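# Assemble and close the pet carrier, left upright

## Task

Seat the lid on the carrier's base, fit the door into its place and close it, and leave the whole carrier standing upright.

## Robot and tools

Robot: two arms, left_arm and right_arm, each a six-joint arm with a parallel two-finger gripper and a wrist camera. Measured base positions in the scene frame: left_arm (+0.033, +0.239, 0) m with quat_wxyz (+1.000, 0, 0, +0.010); right_arm (-0.003, -0.248, 0) m with quat_wxyz (+1.000, 0, 0, -0.025). A camera stand sits behind the arms. Loose parts may get an occasional small outside nudge.

Frames: the scene frame has its origin at table-top height midway between the nominal bases, +x pointing out over the table, +z up, and +y toward left_arm. Arm names do not match left or right in images. Each arm reports its hand pose, Hand target, velocities and wrist-camera pose in its own base frame; fixed cameras and the table use the scene frame. A gripper's fingers point along its own +z and separate along its y. end_effector_position is the spot between the pads, roughly 1 cm short of the fingertips. Printed positions and orientations may be wrong by a few cm, more at long reach.

execute_actions(actions, cameras): actions is a list of actions; each action is a list of at most 15 rows, one row per 1/30 s step; a short action repeats its final row to fill 15 steps. Every row has 14 numbers in [-1, 1]: left_arm dx, dy, dz, rx, ry, rz, opening, then right_arm in the same order, always both arms. The six pose numbers are an offset, along that arm's base axes, from the Hand target held when the action started; each row is measured from that same start, not from the row before. The next action starts from the new Hand target, so sending an offset again moves further. Scale: 1.0 equals 0.6 m for dx, dy, dz and 180 degrees for the rotation vector rx, ry, rz, which turns about the Hand target's point. A translation longer than 1.0 is shrunk along its direction. Opening is absolute, not an offset: +1 fully open (0.093 m), -1 closed; 0 means half open, so resend an arm's current opening to keep it. Six zeros re-request the present Hand target. cameras: names, ["all"], or [] for none; by default images come only when actions is empty. A wrong name rejects the call. An empty actions list returns a full status with images.

move(target, speed, blend, opening_speed, grip_force, blocking, cameras): target is one 14-number row (same layout, scale and base-frame offsets as above) or a list of up to 15 such rows, every row measured from the same starting Hand targets, not from the previous row. Grippers travel straight lines, finish together, take at least 0.5 s, and the whole list is cut off at 10 s. speed: m/s, 0.002 to 2.9, default 0.25 (rotation up to twice that in rad/s), one value or one per row. blend: metres of corner rounding for a list; 0 (default) halts at each row. opening_speed: per second on the -1 to +1 scale, at least 0.2. grip_force: newtons per pad, 10 to 50, one value or one per arm; it persists, and low values close slowly (about 16 s from open at 10). blocking=false returns after about 0.5 s while motion continues. Moves do not avoid obstacles or the other arm; faster moves lag more and strike harder. Openings in the first row are applied at once; changed openings in later rows are applied after arriving, with a pause. The result adds a "move:" line: done, off_target, moving, held or fault, plus limits (paced: the pose sent was clipped; held: steps were withheld). done means within 10 mm and 2 degrees; neither done nor off_target tells you about contact.

wait(seconds 0 to 10) lets time pass, holding commands or letting a move run. stop() brakes a running move. zoom_image(camera, region [x0, y0, x1, y1] in pixels, at most 504 by 504) enlarges part of the latest image. read_manual gives licence text only. finished_scene(scene) ends the scene, permanently.

Cameras, all 672x504: cam_head_left, cam_head_right, cam_high, cam_low, cam_left_wrist, cam_right_wrist.

Results: end_effector_position (m) and end_effector_quat_wxyz, Hand target (the base for the next offsets), Tool commands, grip_measured, Joint positions (last entry is finger opening in metres), Joint velocities, joint torques, motor temperatures; actions calls also list some intermediate positions.

Controller behavior: commanded orientation is clipped to 40 degrees from the measured one per step. Arms sag, tilt and stop short, especially stretched out; check each result, correct tilt, and send the remaining gap as a new offset. Tiny moves may not happen or may go sideways. A blocked arm keeps pressing until you command a target back on its own side.

Gripping: grip_measured is +1 open, -1 closed; pads meet near -0.94, and each millimetre of object width adds about 0.0208. Readings may be biased high by up to 0.02. For a firm grip on a rigid part send a value at least 0.24 below its width reading; to release send one well above it.

Avoid: anything leaving or being left off the table; dropping parts or releasing moving ones; slamming or pushing hard against fixed or heavy objects; grippers or wrist cameras touching each other or one gripper closing on the other's fingers (the clearance check does not guard these); strain on camera cables; paths near an arm's own base. Watch motor heat: a MOTOR HOT warning at 75 °C, the arm folds and idles at 90 °C, and it collapses at 100 °C; holding loads and stretched poses heat motors.

Each tool is called after ">>>" as name(argument=value, ...) on one line, values as JSON.

## Session

>>> execute_actions(actions=[])

Scene clock: 0.00 s.
left_arm: end_effector_position=(+0.3733, -0.0623, +0.2714) grip_measured=+1.000 end_effector_quat_wxyz=(+0.642, -0.110, +0.680, -0.336) | right_arm: end_effector_position=(+0.3264, -0.0181, +0.3095) grip_measured=+1.000 end_effector_quat_wxyz=(+0.682, +0.225, +0.668, +0.193)
Joint positions: left_arm=[-0.042 1.121 0.507 0.666 0.279 -0.658 0.093] | right_arm=[-0.061 0.781 0.576 0.21 -0.011 0.601 0.093]
Joint velocities: within noise
Joint torques (N m): no reading
Motor temperatures (°C): left_arm=[29 43 37 45 31 28 30] | right_arm=[27 40 42 34 28 30 27]
Heat: left arm: 45 °C; right arm: 42 °C.
Hand target: left_arm +0.3735, -0.0623, +0.2820; +0.651, -0.106, +0.671, -0.338 | right_arm +0.3262, -0.0180, +0.3123; +0.684, +0.225, +0.667, +0.193
Tool commands: left_gripper/opening=+1.0 right_gripper/opening=+1.0

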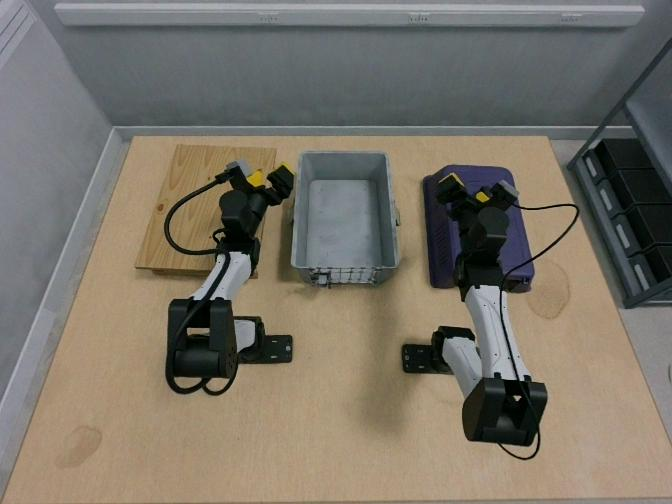

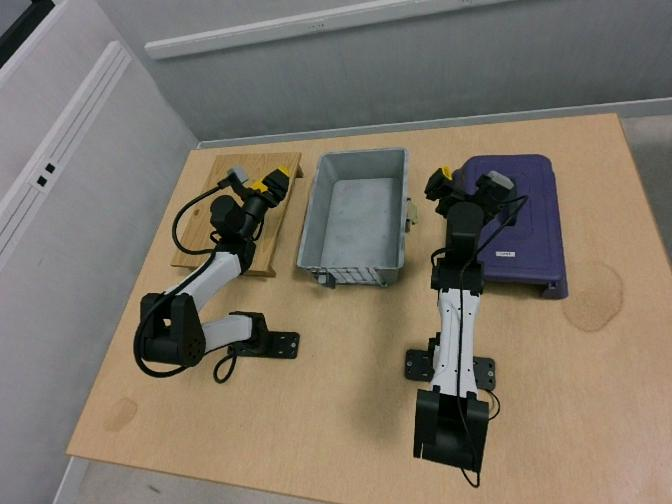

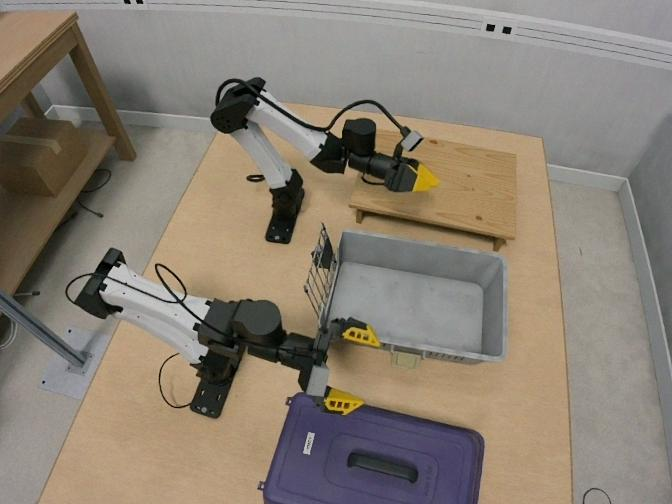

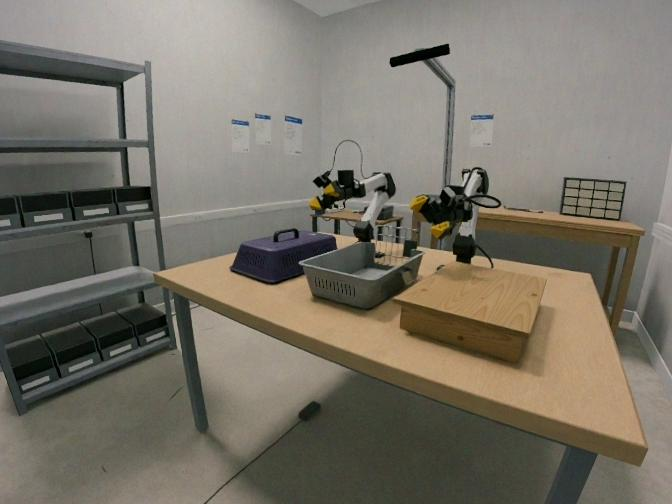

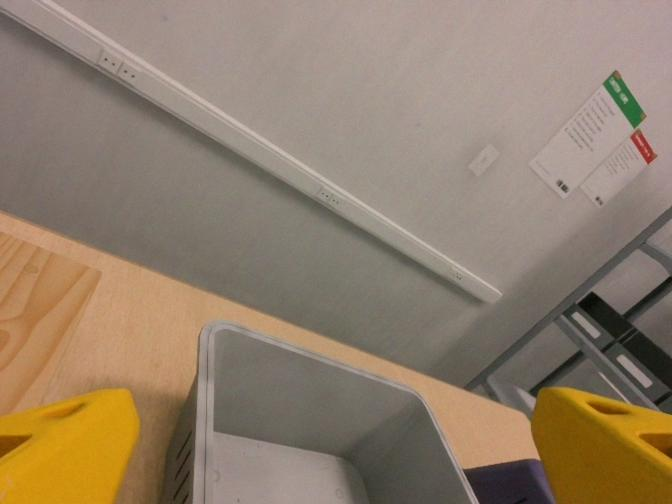

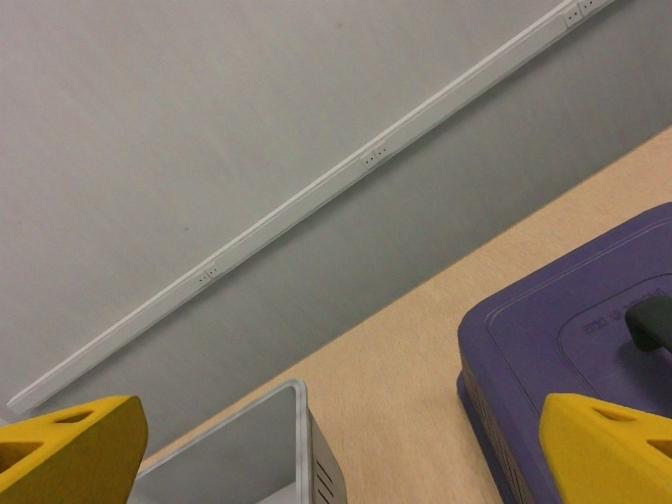

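>>> zoom_image(camera="cam_high", region=[280, 200, 520, 380])

>>> zoom_image(camera="cam_head_left", region=[270, 140, 430, 300])

>>> zoom_image(camera="cam_low", region=[220, 210, 460, 330])

>>> zoom_image(camera="cam_head_right", region=[280, 130, 600, 310])

>>> zoom_image(camera="cam_high", region=[240, 330, 520, 504])

Scaled by 2.100 from the camera's 672x504 image, which has a finer 960x720 frame.

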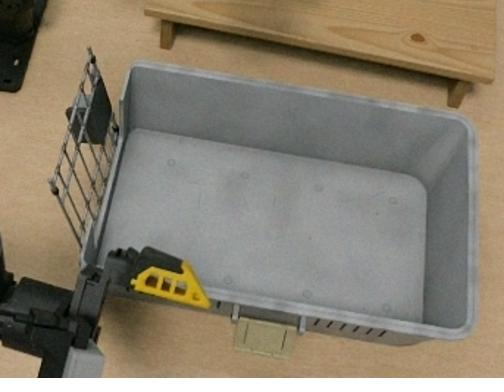

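Scaled by 3.150 from the camera's 672x504 image, which has a finer 960x720 frame.

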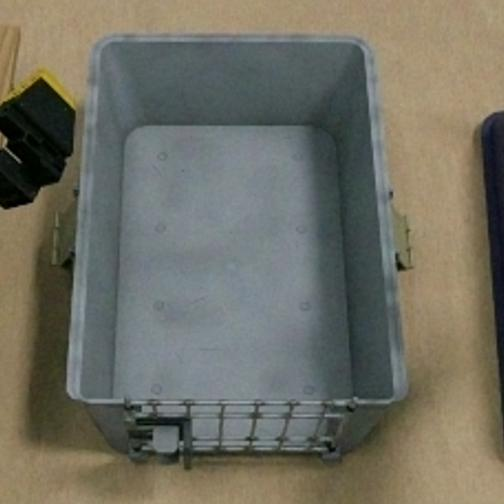

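Scaled by 2.100 from the camera's 672x504 image, which has a finer 960x720 frame.

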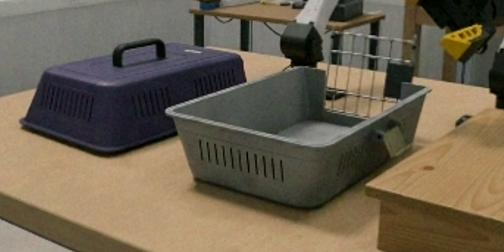

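Scaled by 1.575 from the camera's 672x504 image, which has a finer 960x720 frame.

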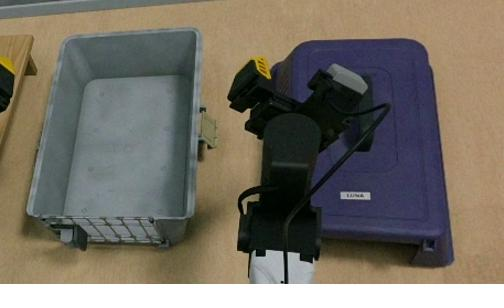

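Scaled by 1.800 from the camera's 672x504 image, which has a finer 960x720 frame.

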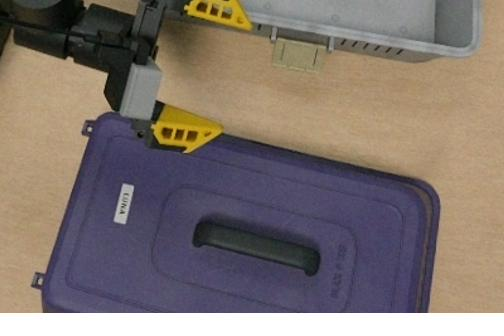

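>>> move(target=[-0.372,-0.23,0.063,0.235,0.229,0.021,1,-0.177,-0.053,0.146,-0.1755,0.25,0.089,1], cameras=["all"])

Scene clock: 53.10 s.
left_arm: end_effector_position=(+0.1522, -0.1991, +0.3105) grip_measured=+1.000 end_effector_quat_wxyz=(+0.397, +0.035, +0.916, -0.042) | right_arm: end_effector_position=(+0.2216, -0.0470, +0.3990) grip_measured=+1.000 end_effector_quat_wxyz=(+0.398, +0.002, +0.917, +0.002)
Joint positions: left_arm=[-1.406 1.281 1.578 -1.554 -0.772 -1.201 0.093] | right_arm=[-0.448 1.175 1.92 -1.548 -0.324 -0.313 0.093]
Joint torques (N m): left_arm=[-0.84 -3.07 9.99 0.99 -0.5 -0.07] | right_arm=[-0.21 -0.98 5.45 1.37 -0.04 -0.19]
Motor temperatures (°C): left_arm=[29 42 44 48 30 28 29] | right_arm=[27 38 51 41 27 29 26]
Heat: left arm: 48 °C; right arm: 51 °C.
Hand target: left_arm +0.1503, -0.2004, +0.3197; +0.383, +0.000, +0.924, +0.000 | right_arm +0.2199, -0.0498, +0.4000; +0.382, +0.000, +0.924, +0.000
Off the commanded pose: left_arm 0.010 m, 6 deg | right_arm 0.003 m, 2 deg.
joint sent to its limit (left arm) — joint 4 (wrist pitch), lower limit. The joint targets are off in orientation, not in position.
joint sent to its limit (right arm) — joint 4 (wrist pitch), lower limit. The joint targets still meet the commanded pose.
move: off_target (left_arm)

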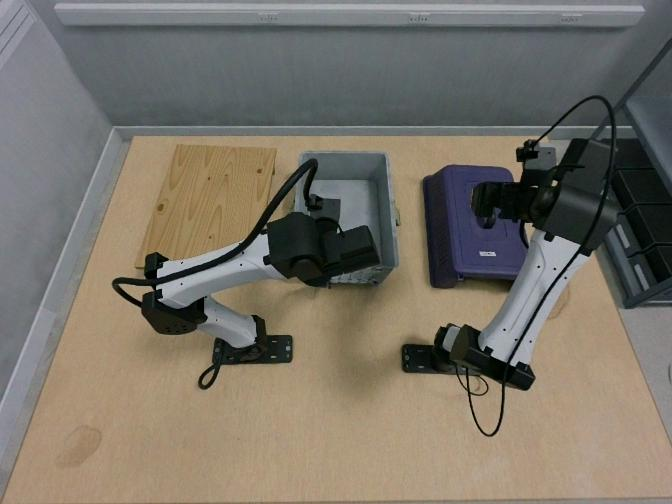

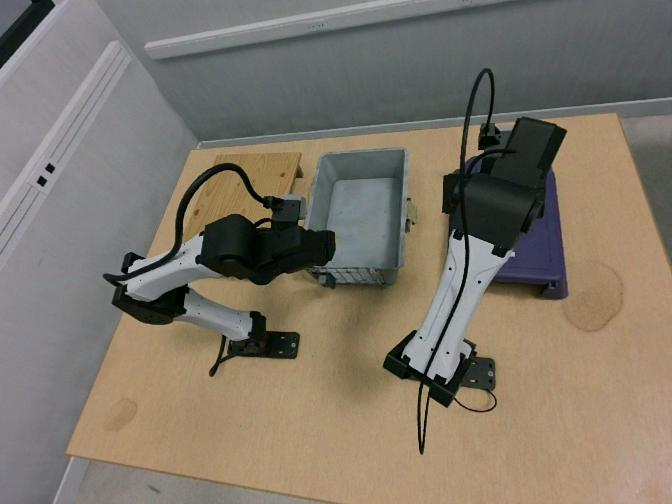

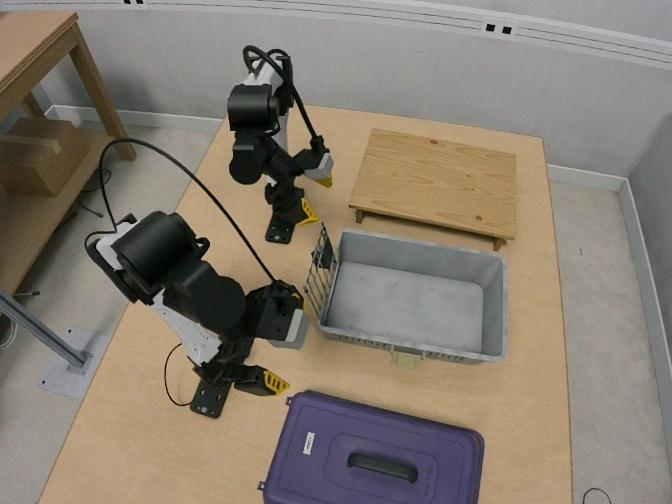

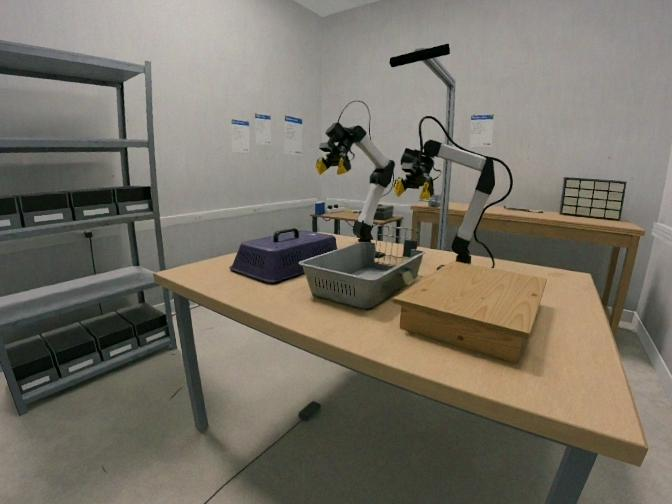

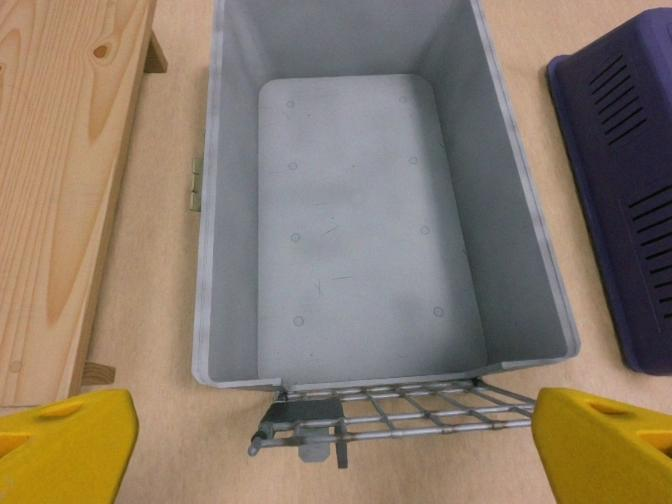

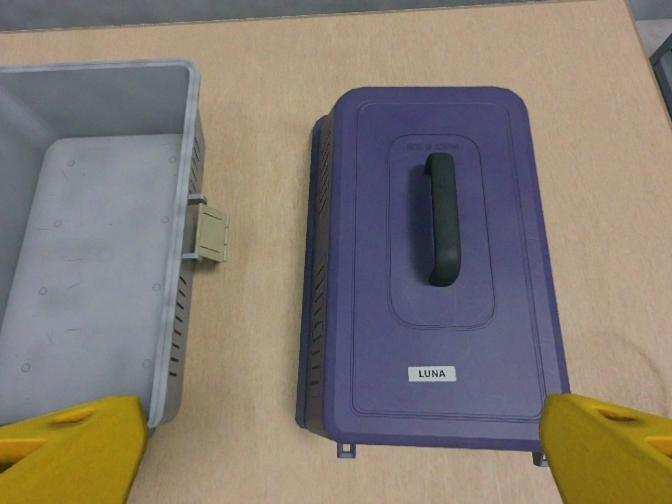

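>>> zoom_image(camera="cam_left_wrist", region=[180, 340, 560, 504])

>>> zoom_image(camera="cam_high", region=[290, 210, 360, 350])

>>> zoom_image(camera="cam_right_wrist", region=[300, 340, 600, 490])

>>> zoom_image(camera="cam_low", region=[340, 220, 440, 310])

>>> zoom_image(camera="cam_head_left", region=[400, 150, 560, 310])

Scaled by 1.326 from the camera's 672x504 image, which has a finer 960x720 frame.

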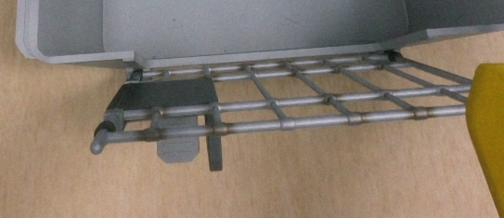

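Scaled by 3.600 from the camera's 672x504 image, which has a finer 960x720 frame.

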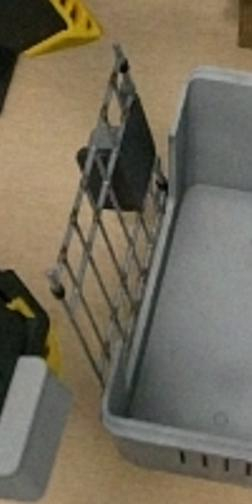

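Scaled by 1.680 from the camera's 672x504 image, which has a finer 960x720 frame.

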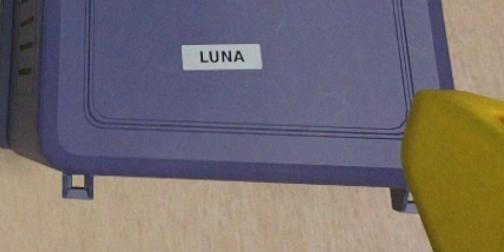

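Scaled by 5.040 from the camera's 672x504 image, which has a finer 960x720 frame.

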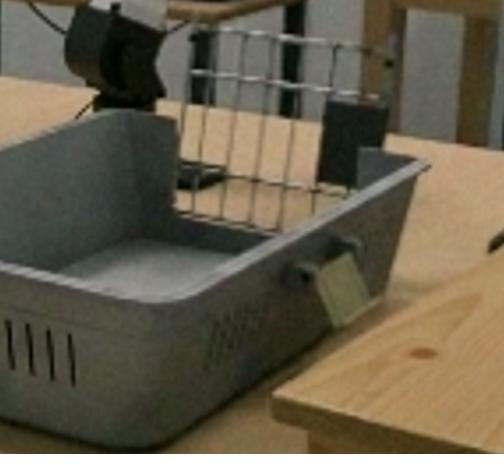

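Scaled by 3.150 from the camera's 672x504 image, which has a finer 960x720 frame.

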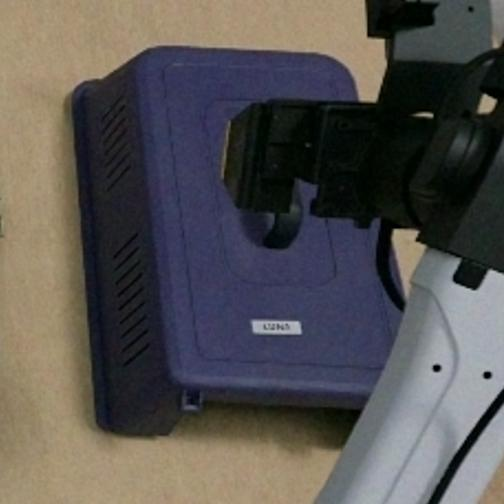

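>>> move(target=[0,0.2,0,0,0,0,1,0,0.083,-0.2,0.109,-0.109,0.491,1], cameras=["all"])

Scene clock: 110.23 s.
left_arm: end_effector_position=(+0.1517, -0.0817, +0.3214) grip_measured=+1.000 end_effector_quat_wxyz=(+0.392, +0.024, +0.918, -0.061) | right_arm: end_effector_position=(+0.2213, -0.0005, +0.2825) grip_measured=+1.000 end_effector_quat_wxyz=(+0.499, -0.452, +0.731, +0.112)
Joint positions: left_arm=[-1.091 0.881 1.445 -1.558 -0.613 -0.852 0.093] | right_arm=[-0.734 1.137 1.233 -1.553 -1.071 -1.775 0.093]
Joint torques (N m): left_arm=[0.7 0.4 5.41 1.59 -0.28 0.18] | right_arm=[1.01 -1.87 5.33 0.25 -0.4 -0.18]
Motor temperatures (°C): left_arm=[29 40 45 43 30 27 28] | right_arm=[27 36 45 34 26 29 25]
Heat: left arm: 45 °C; right arm: 45 °C.
Hand target: left_arm +0.1503, -0.0803, +0.3197; +0.383, +0.000, +0.924, +0.000 | right_arm +0.2199, -0.0001, +0.2800; +0.412, -0.574, +0.589, +0.392
Off the commanded pose: left_arm 0.003 m, 8 deg | right_arm 0.003 m, 42 deg; orientation clipped.
joint sent to its limit (left arm) — joint 4 (wrist pitch), lower limit. The joint targets are off in orientation, not in position.
joint sent to its limit (right arm) — joint 4 (wrist pitch), lower limit. The joint targets are off in orientation, not in position.
move: off_target (left_arm, right_arm); limits=paced

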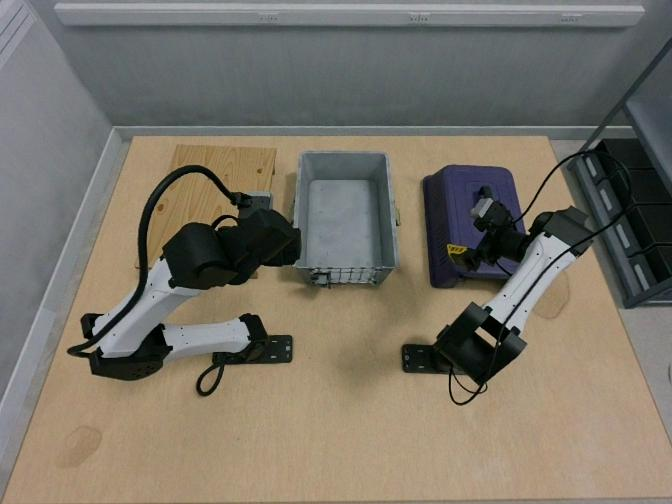

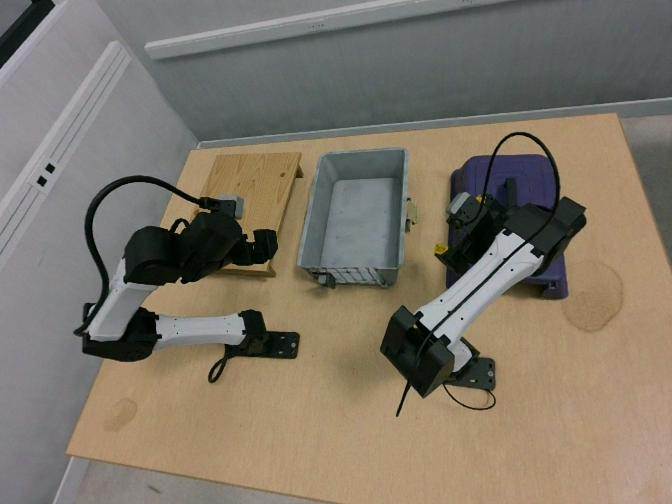

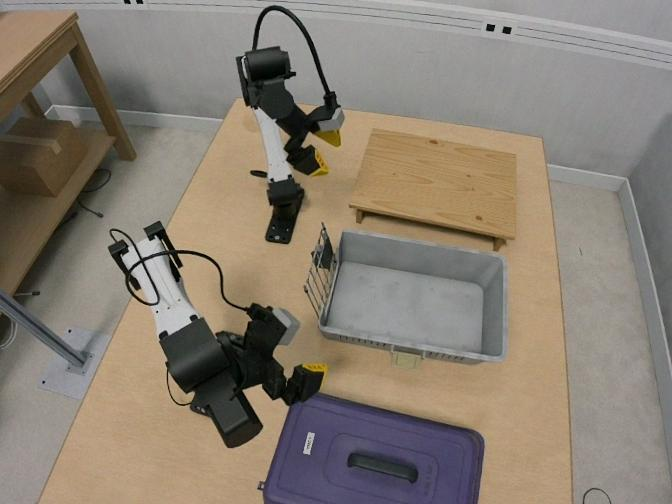

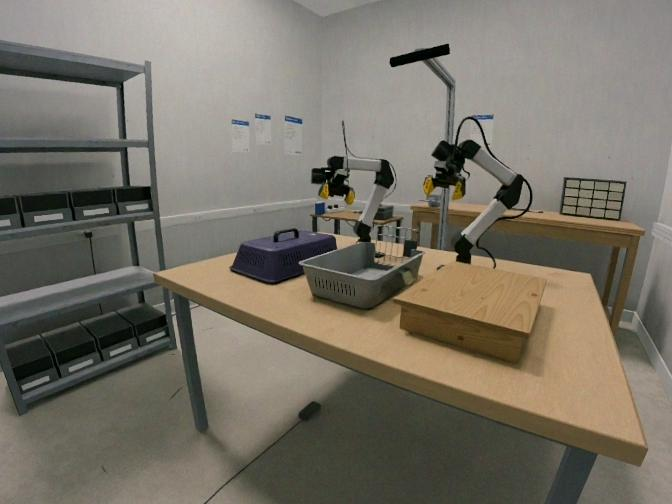

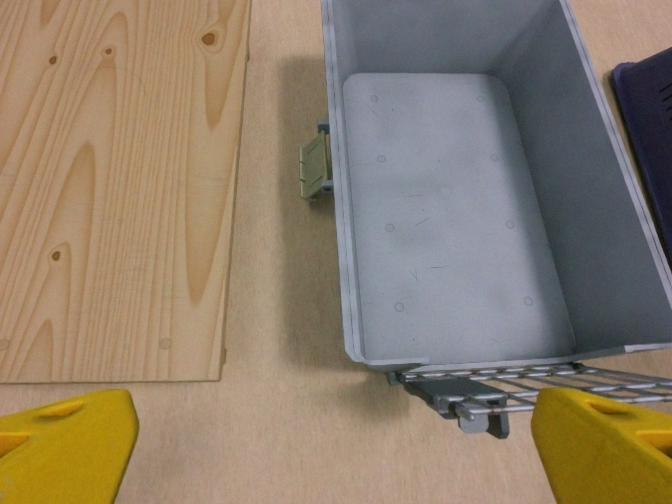

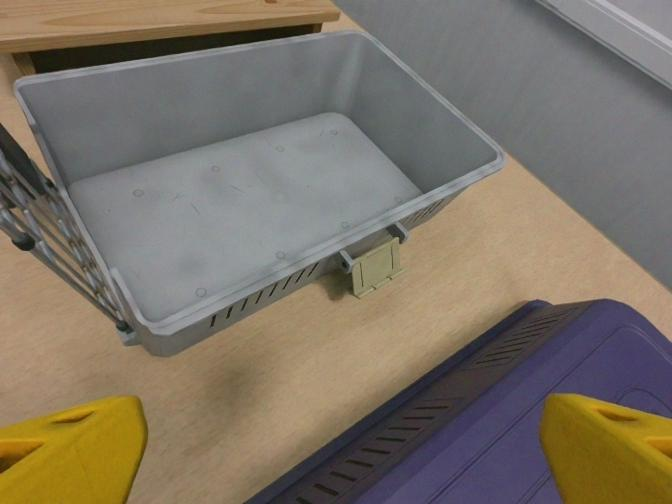

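>>> zoom_image(camera="cam_right_wrist", region=[0, 110, 200, 360])

>>> zoom_image(camera="cam_left_wrist", region=[340, 320, 672, 480])

>>> zoom_image(camera="cam_low", region=[220, 220, 340, 290])

Scaled by 2.016 from the camera's 672x504 image, which has a finer 960x720 frame.

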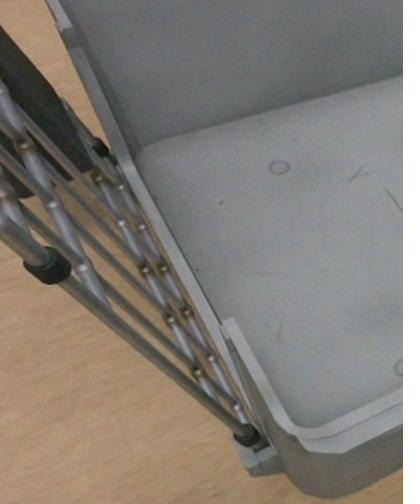

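Scaled by 1.518 from the camera's 672x504 image, which has a finer 960x720 frame.

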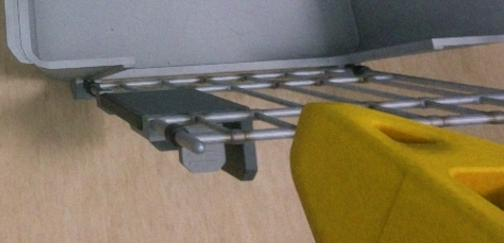

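Scaled by 4.200 from the camera's 672x504 image, which has a finer 960x720 frame.

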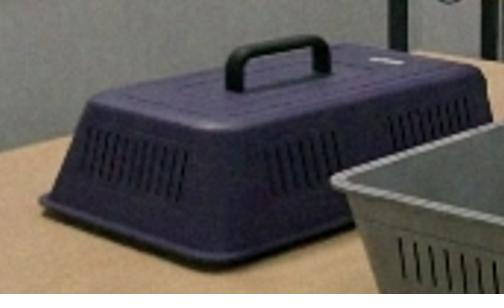

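>>> move(target=[0.2,-0.183,-0.033,0,0.25,0,1,0.183,-0.033,0.083,-0.290,0.305,-0.425,1], cameras=["all"])

>>> zoom_image(camera="cam_left_wrist", region=[180, 240, 500, 480])

>>> zoom_image(camera="cam_right_wrist", region=[180, 240, 500, 480])

Scene clock: 177.00 s.
left_arm: end_effector_position=(+0.2665, -0.1891, +0.2913) grip_measured=+1.000 end_effector_quat_wxyz=(+0.151, +0.003, +0.983, -0.100) | right_arm: end_effector_position=(+0.3287, -0.0203, +0.3275) grip_measured=+1.000 end_effector_quat_wxyz=(+0.242, -0.003, +0.970, -0.010)
Joint positions: left_arm=[-0.624 1.612 1.963 -1.557 -0.013 -0.615 0.093] | right_arm=[-0.069 1.586 2.055 -1.551 -0.014 -0.071 0.093]
Joint torques (N m): left_arm=[0.72 -5.11 10.21 1.26 0.09 0.11] | right_arm=[0.92 -5.45 6.63 0.98 0.1 -0.02]
Motor temperatures (°C): left_arm=[29 38 41 42 29 27 27] | right_arm=[27 36 46 28 26 28 25]
Heat: left arm: 42 °C; right arm: 46 °C.
Hand target: left_arm +0.2702, -0.1902, +0.3000; +0.001, +0.000, +1.000, +0.000 | right_arm +0.3298, -0.0198, +0.3298; +0.001, -0.001, +1.000, +0.001
Off the commanded pose: left_arm 0.009 m, 21 deg | right_arm 0.002 m, 28 deg.
joint sent to its limit (left arm) — joint 4 (wrist pitch), lower limit. The joint targets are off in orientation, not in position.
joint sent to its limit (right arm) — joint 4 (wrist pitch), lower limit. The joint targets are off in orientation, not in position.
move: off_target (left_arm, right_arm)

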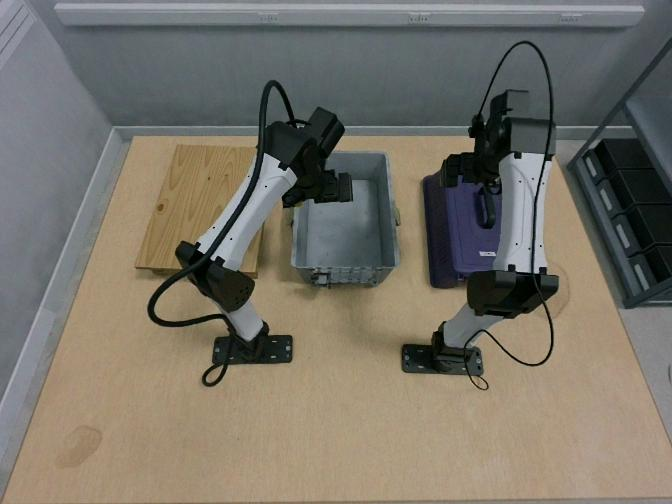

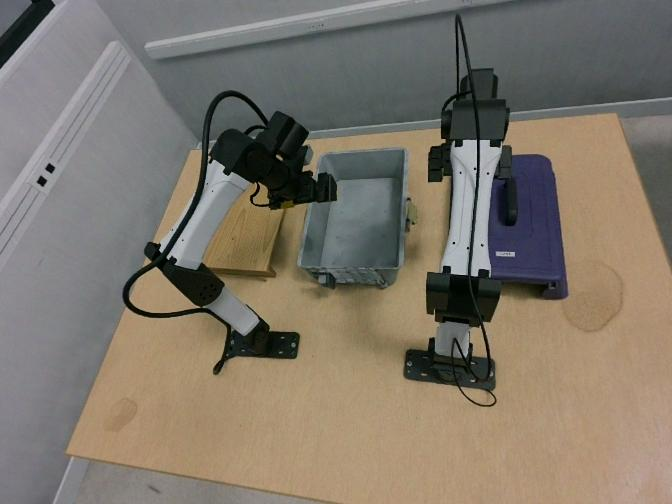

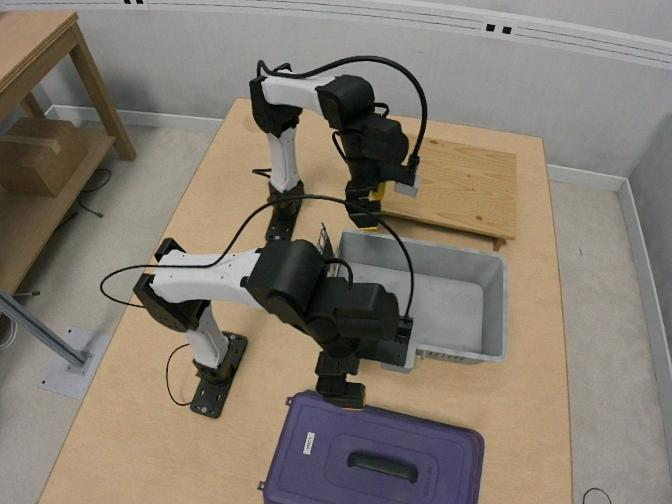

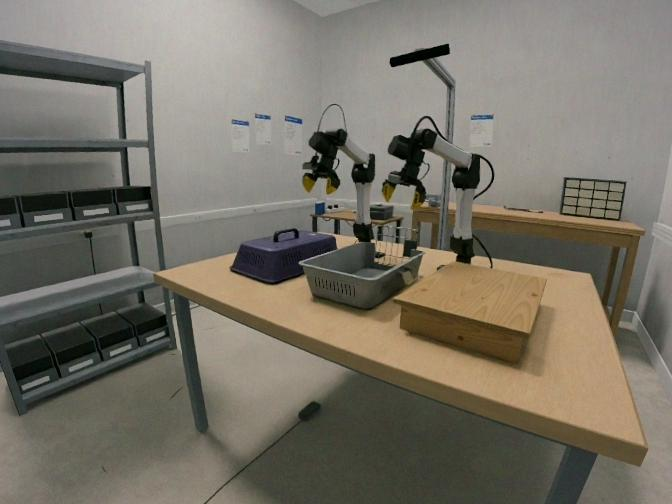

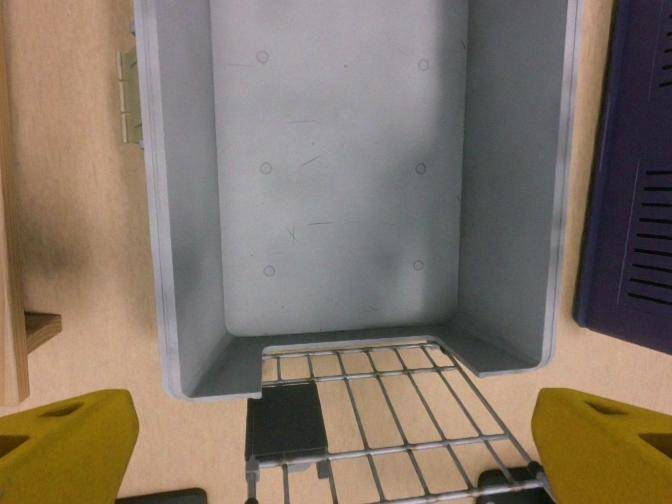

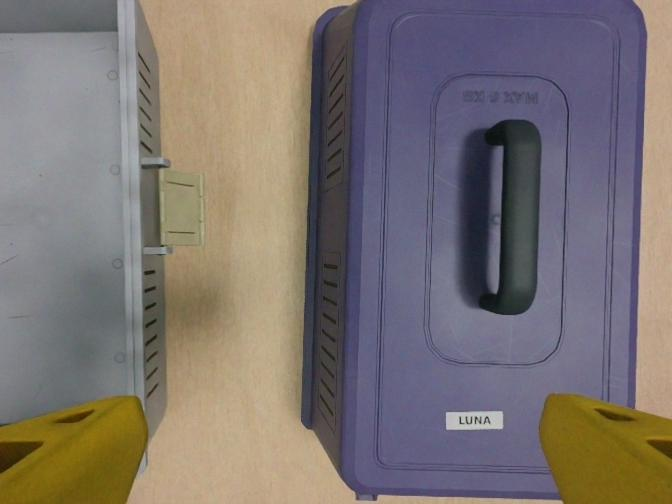

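Scaled by 1.575 from the camera's 672x504 image, which has a finer 960x720 frame.

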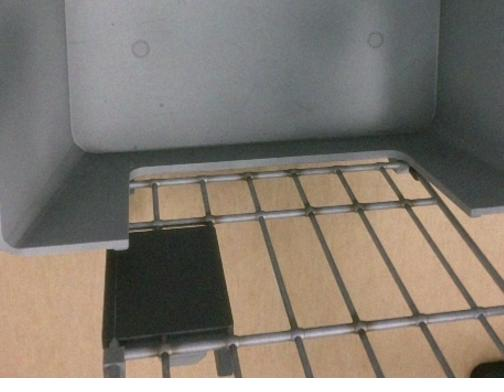

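Scaled by 1.575 from the camera's 672x504 image, which has a finer 960x720 frame.

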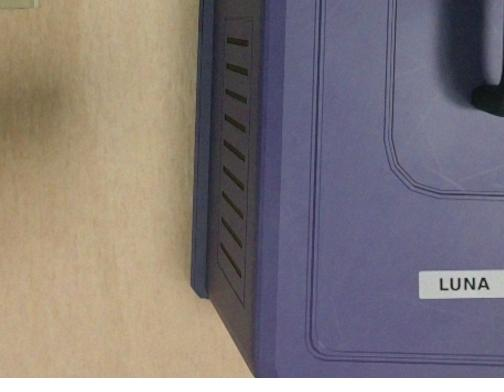

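>>> move(target=[-0.233,0.083,0.03,0,-0.25,0,1,-0.333,-0.017,-0.083,0,-0.25,0,1], cameras=["cam_right_wrist","cam_left_wrist","cam_high"])

>>> zoom_image(camera="cam_right_wrist", region=[240, 200, 500, 400])

Scene clock: 197.03 s.
left_arm: end_effector_position=(+0.1296, -0.1399, +0.3189) grip_measured=+1.000 end_effector_quat_wxyz=(+0.376, +0.053, +0.917, -0.122) | right_arm: end_effector_position=(+0.1308, -0.0307, +0.2810) grip_measured=+1.000 end_effector_quat_wxyz=(+0.373, +0.014, +0.927, -0.040)
Joint positions: left_arm=[-1.409 0.979 1.463 -1.561 -0.676 -1.118 0.093] | right_arm=[-0.858 0.654 1.254 -1.548 -0.487 -0.669 0.093]
Joint torques (N m): left_arm=[-0.94 0.25 5.24 1.45 -0.68 -0.06] | right_arm=[-0.42 2.61 4.77 1.12 -0.32 -0.22]
Heat: left arm: 41 °C; right arm: 45 °C.
Hand target: left_arm +0.1304, -0.1404, +0.3180; +0.383, +0.000, +0.924, +0.000 | right_arm +0.1299, -0.0299, +0.2801; +0.383, -0.001, +0.924, +0.000
Off the commanded pose: left_arm 0.001 m, 15 deg | right_arm 0.002 m, 5 deg.
joint read past its limit (left arm) — joint 4 (wrist pitch), lower limit.
joint sent to its limit (left arm) — joint 4 (wrist pitch), lower limit. The joint targets are off in orientation, not in position.
joint sent to its limit (right arm) — joint 4 (wrist pitch), lower limit. The joint targets are off in orientation, not in position.
move: off_target (left_arm, right_arm)
Images, in order (width x height): cam_high 672x504, cam_left_wrist 672x504, cam_right_wrist 672x504.

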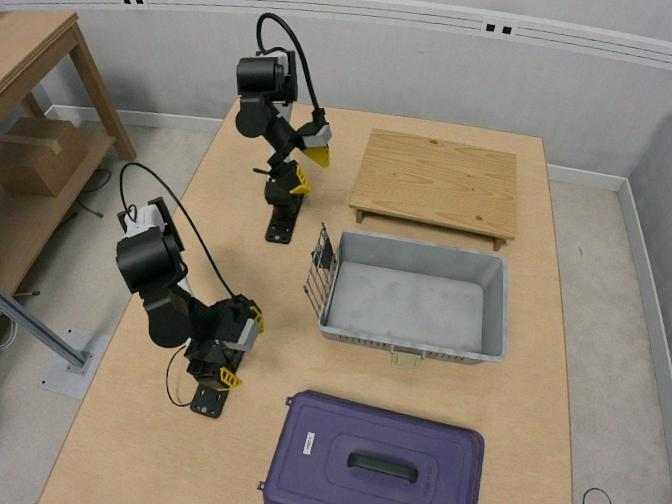

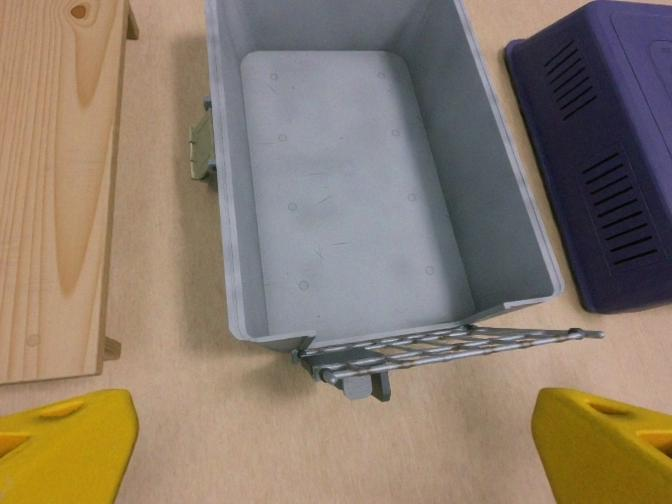

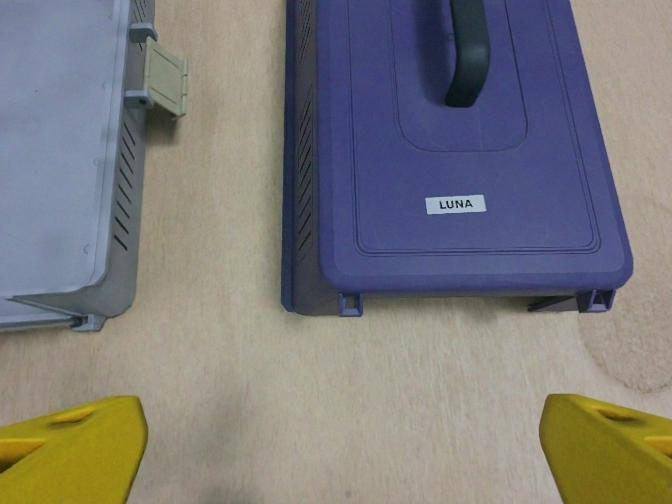

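Scaled by 1.938 from the camera's 672x504 image, which has a finer 960x720 frame.

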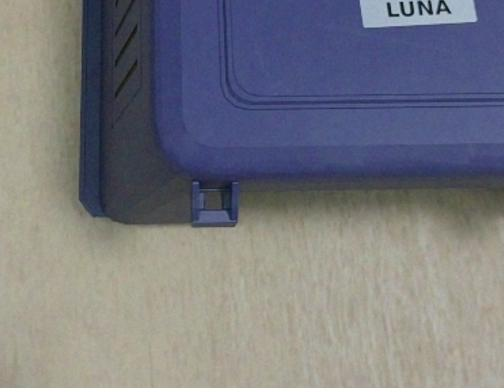

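>>> zoom_image(camera="cam_right_wrist", region=[320, 270, 380, 330])

>>> zoom_image(camera="cam_right_wrist", region=[50, 290, 130, 350])

>>> zoom_image(camera="cam_left_wrist", region=[280, 320, 420, 410])

>>> zoom_image(camera="cam_left_wrist", region=[460, 290, 620, 360])

Scaled by 8.400 from the camera's 672x504 image, which has a finer 960x720 frame.

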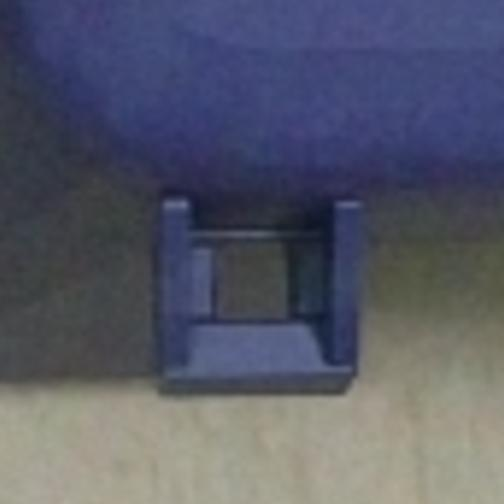

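Scaled by 6.300 from the camera's 672x504 image, which has a finer 960x720 frame.

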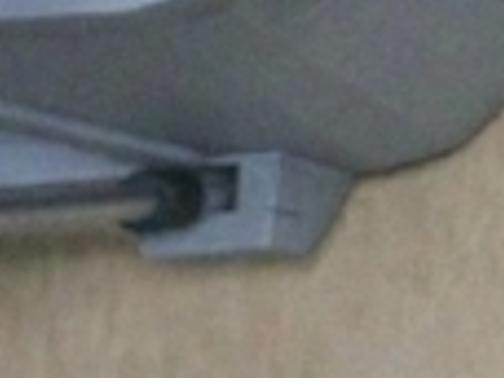

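Scaled by 3.600 from the camera's 672x504 image, which has a finer 960x720 frame.

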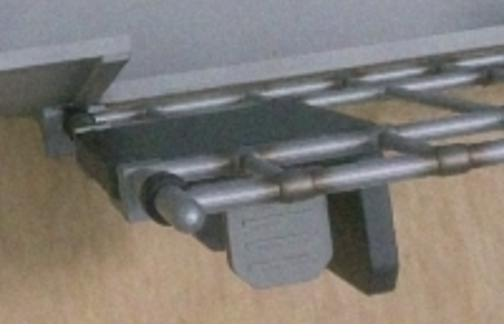

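Scaled by 3.150 from the camera's 672x504 image, which has a finer 960x720 frame.

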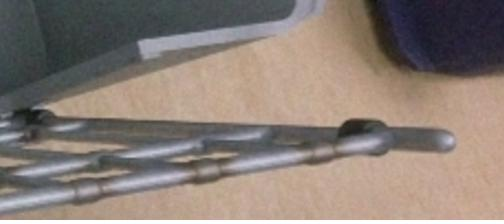

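>>> move(target=[0,0,0,0,0,0,1,0.45,-0.193,-0.033,0,0.25,0,1], cameras=["cam_right_wrist","cam_high","cam_low"])

Scene clock: 306.80 s.
left_arm: end_effector_position=(+0.1297, -0.1399, +0.3190) grip_measured=+1.000 end_effector_quat_wxyz=(+0.377, +0.053, +0.917, -0.122) | right_arm: end_effector_position=(+0.3990, -0.1474, +0.2573) grip_measured=+1.000 end_effector_quat_wxyz=(+0.160, +0.001, +0.986, -0.052)
Joint positions: left_arm=[-1.409 0.979 1.463 -1.561 -0.677 -1.118 0.093] | right_arm=[-0.36 2.004 2.319 -1.549 -0.015 -0.355 0.093]
Joint torques (N m): left_arm=[-0.91 0.25 5.26 1.45 -0.69 -0.07] | right_arm=[1.05 -9.99 6.91 0.71 0.1 -0.05]
Heat: left arm: 39 °C; right arm: 44 °C.
Hand target: left_arm +0.1305, -0.1404, +0.3180; +0.383, +0.000, +0.924, +0.000 | right_arm +0.3999, -0.1458, +0.2602; +0.001, -0.001, +1.000, +0.000
Off the commanded pose: left_arm 0.001 m, 15 deg | right_arm 0.004 m, 19 deg.
joint read past its limit (left arm) — joint 4 (wrist pitch), lower limit.
joint sent to its limit (left arm) — joint 4 (wrist pitch), lower limit. The joint targets are off in orientation, not in position.
joint sent to its limit (right arm) — joint 4 (wrist pitch), lower limit. The joint targets are off in orientation, not in position.
move: off_target (left_arm, right_arm)
Images, in order (width x height): cam_high 672x504, cam_low 672x504, cam_right_wrist 672x504.

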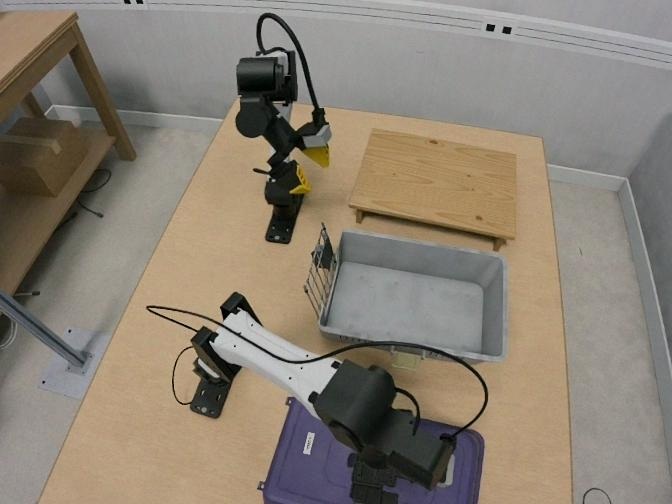

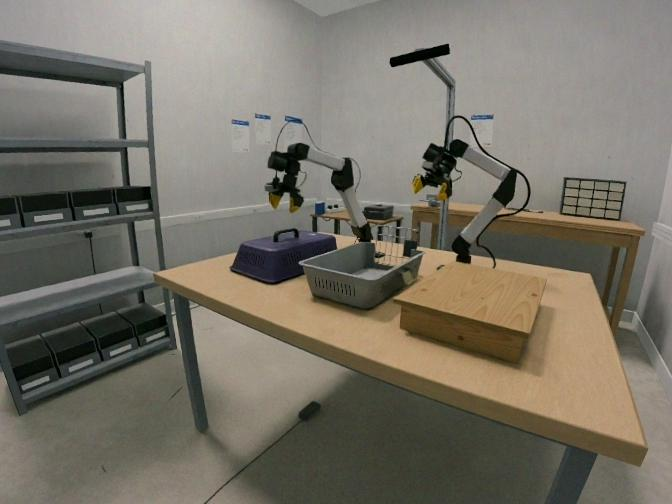

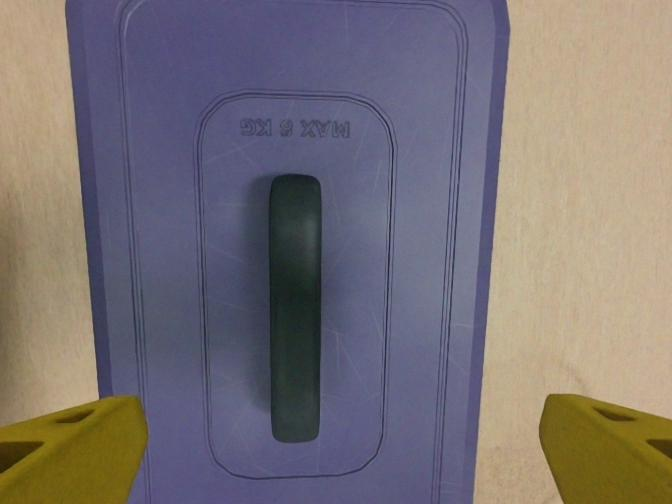

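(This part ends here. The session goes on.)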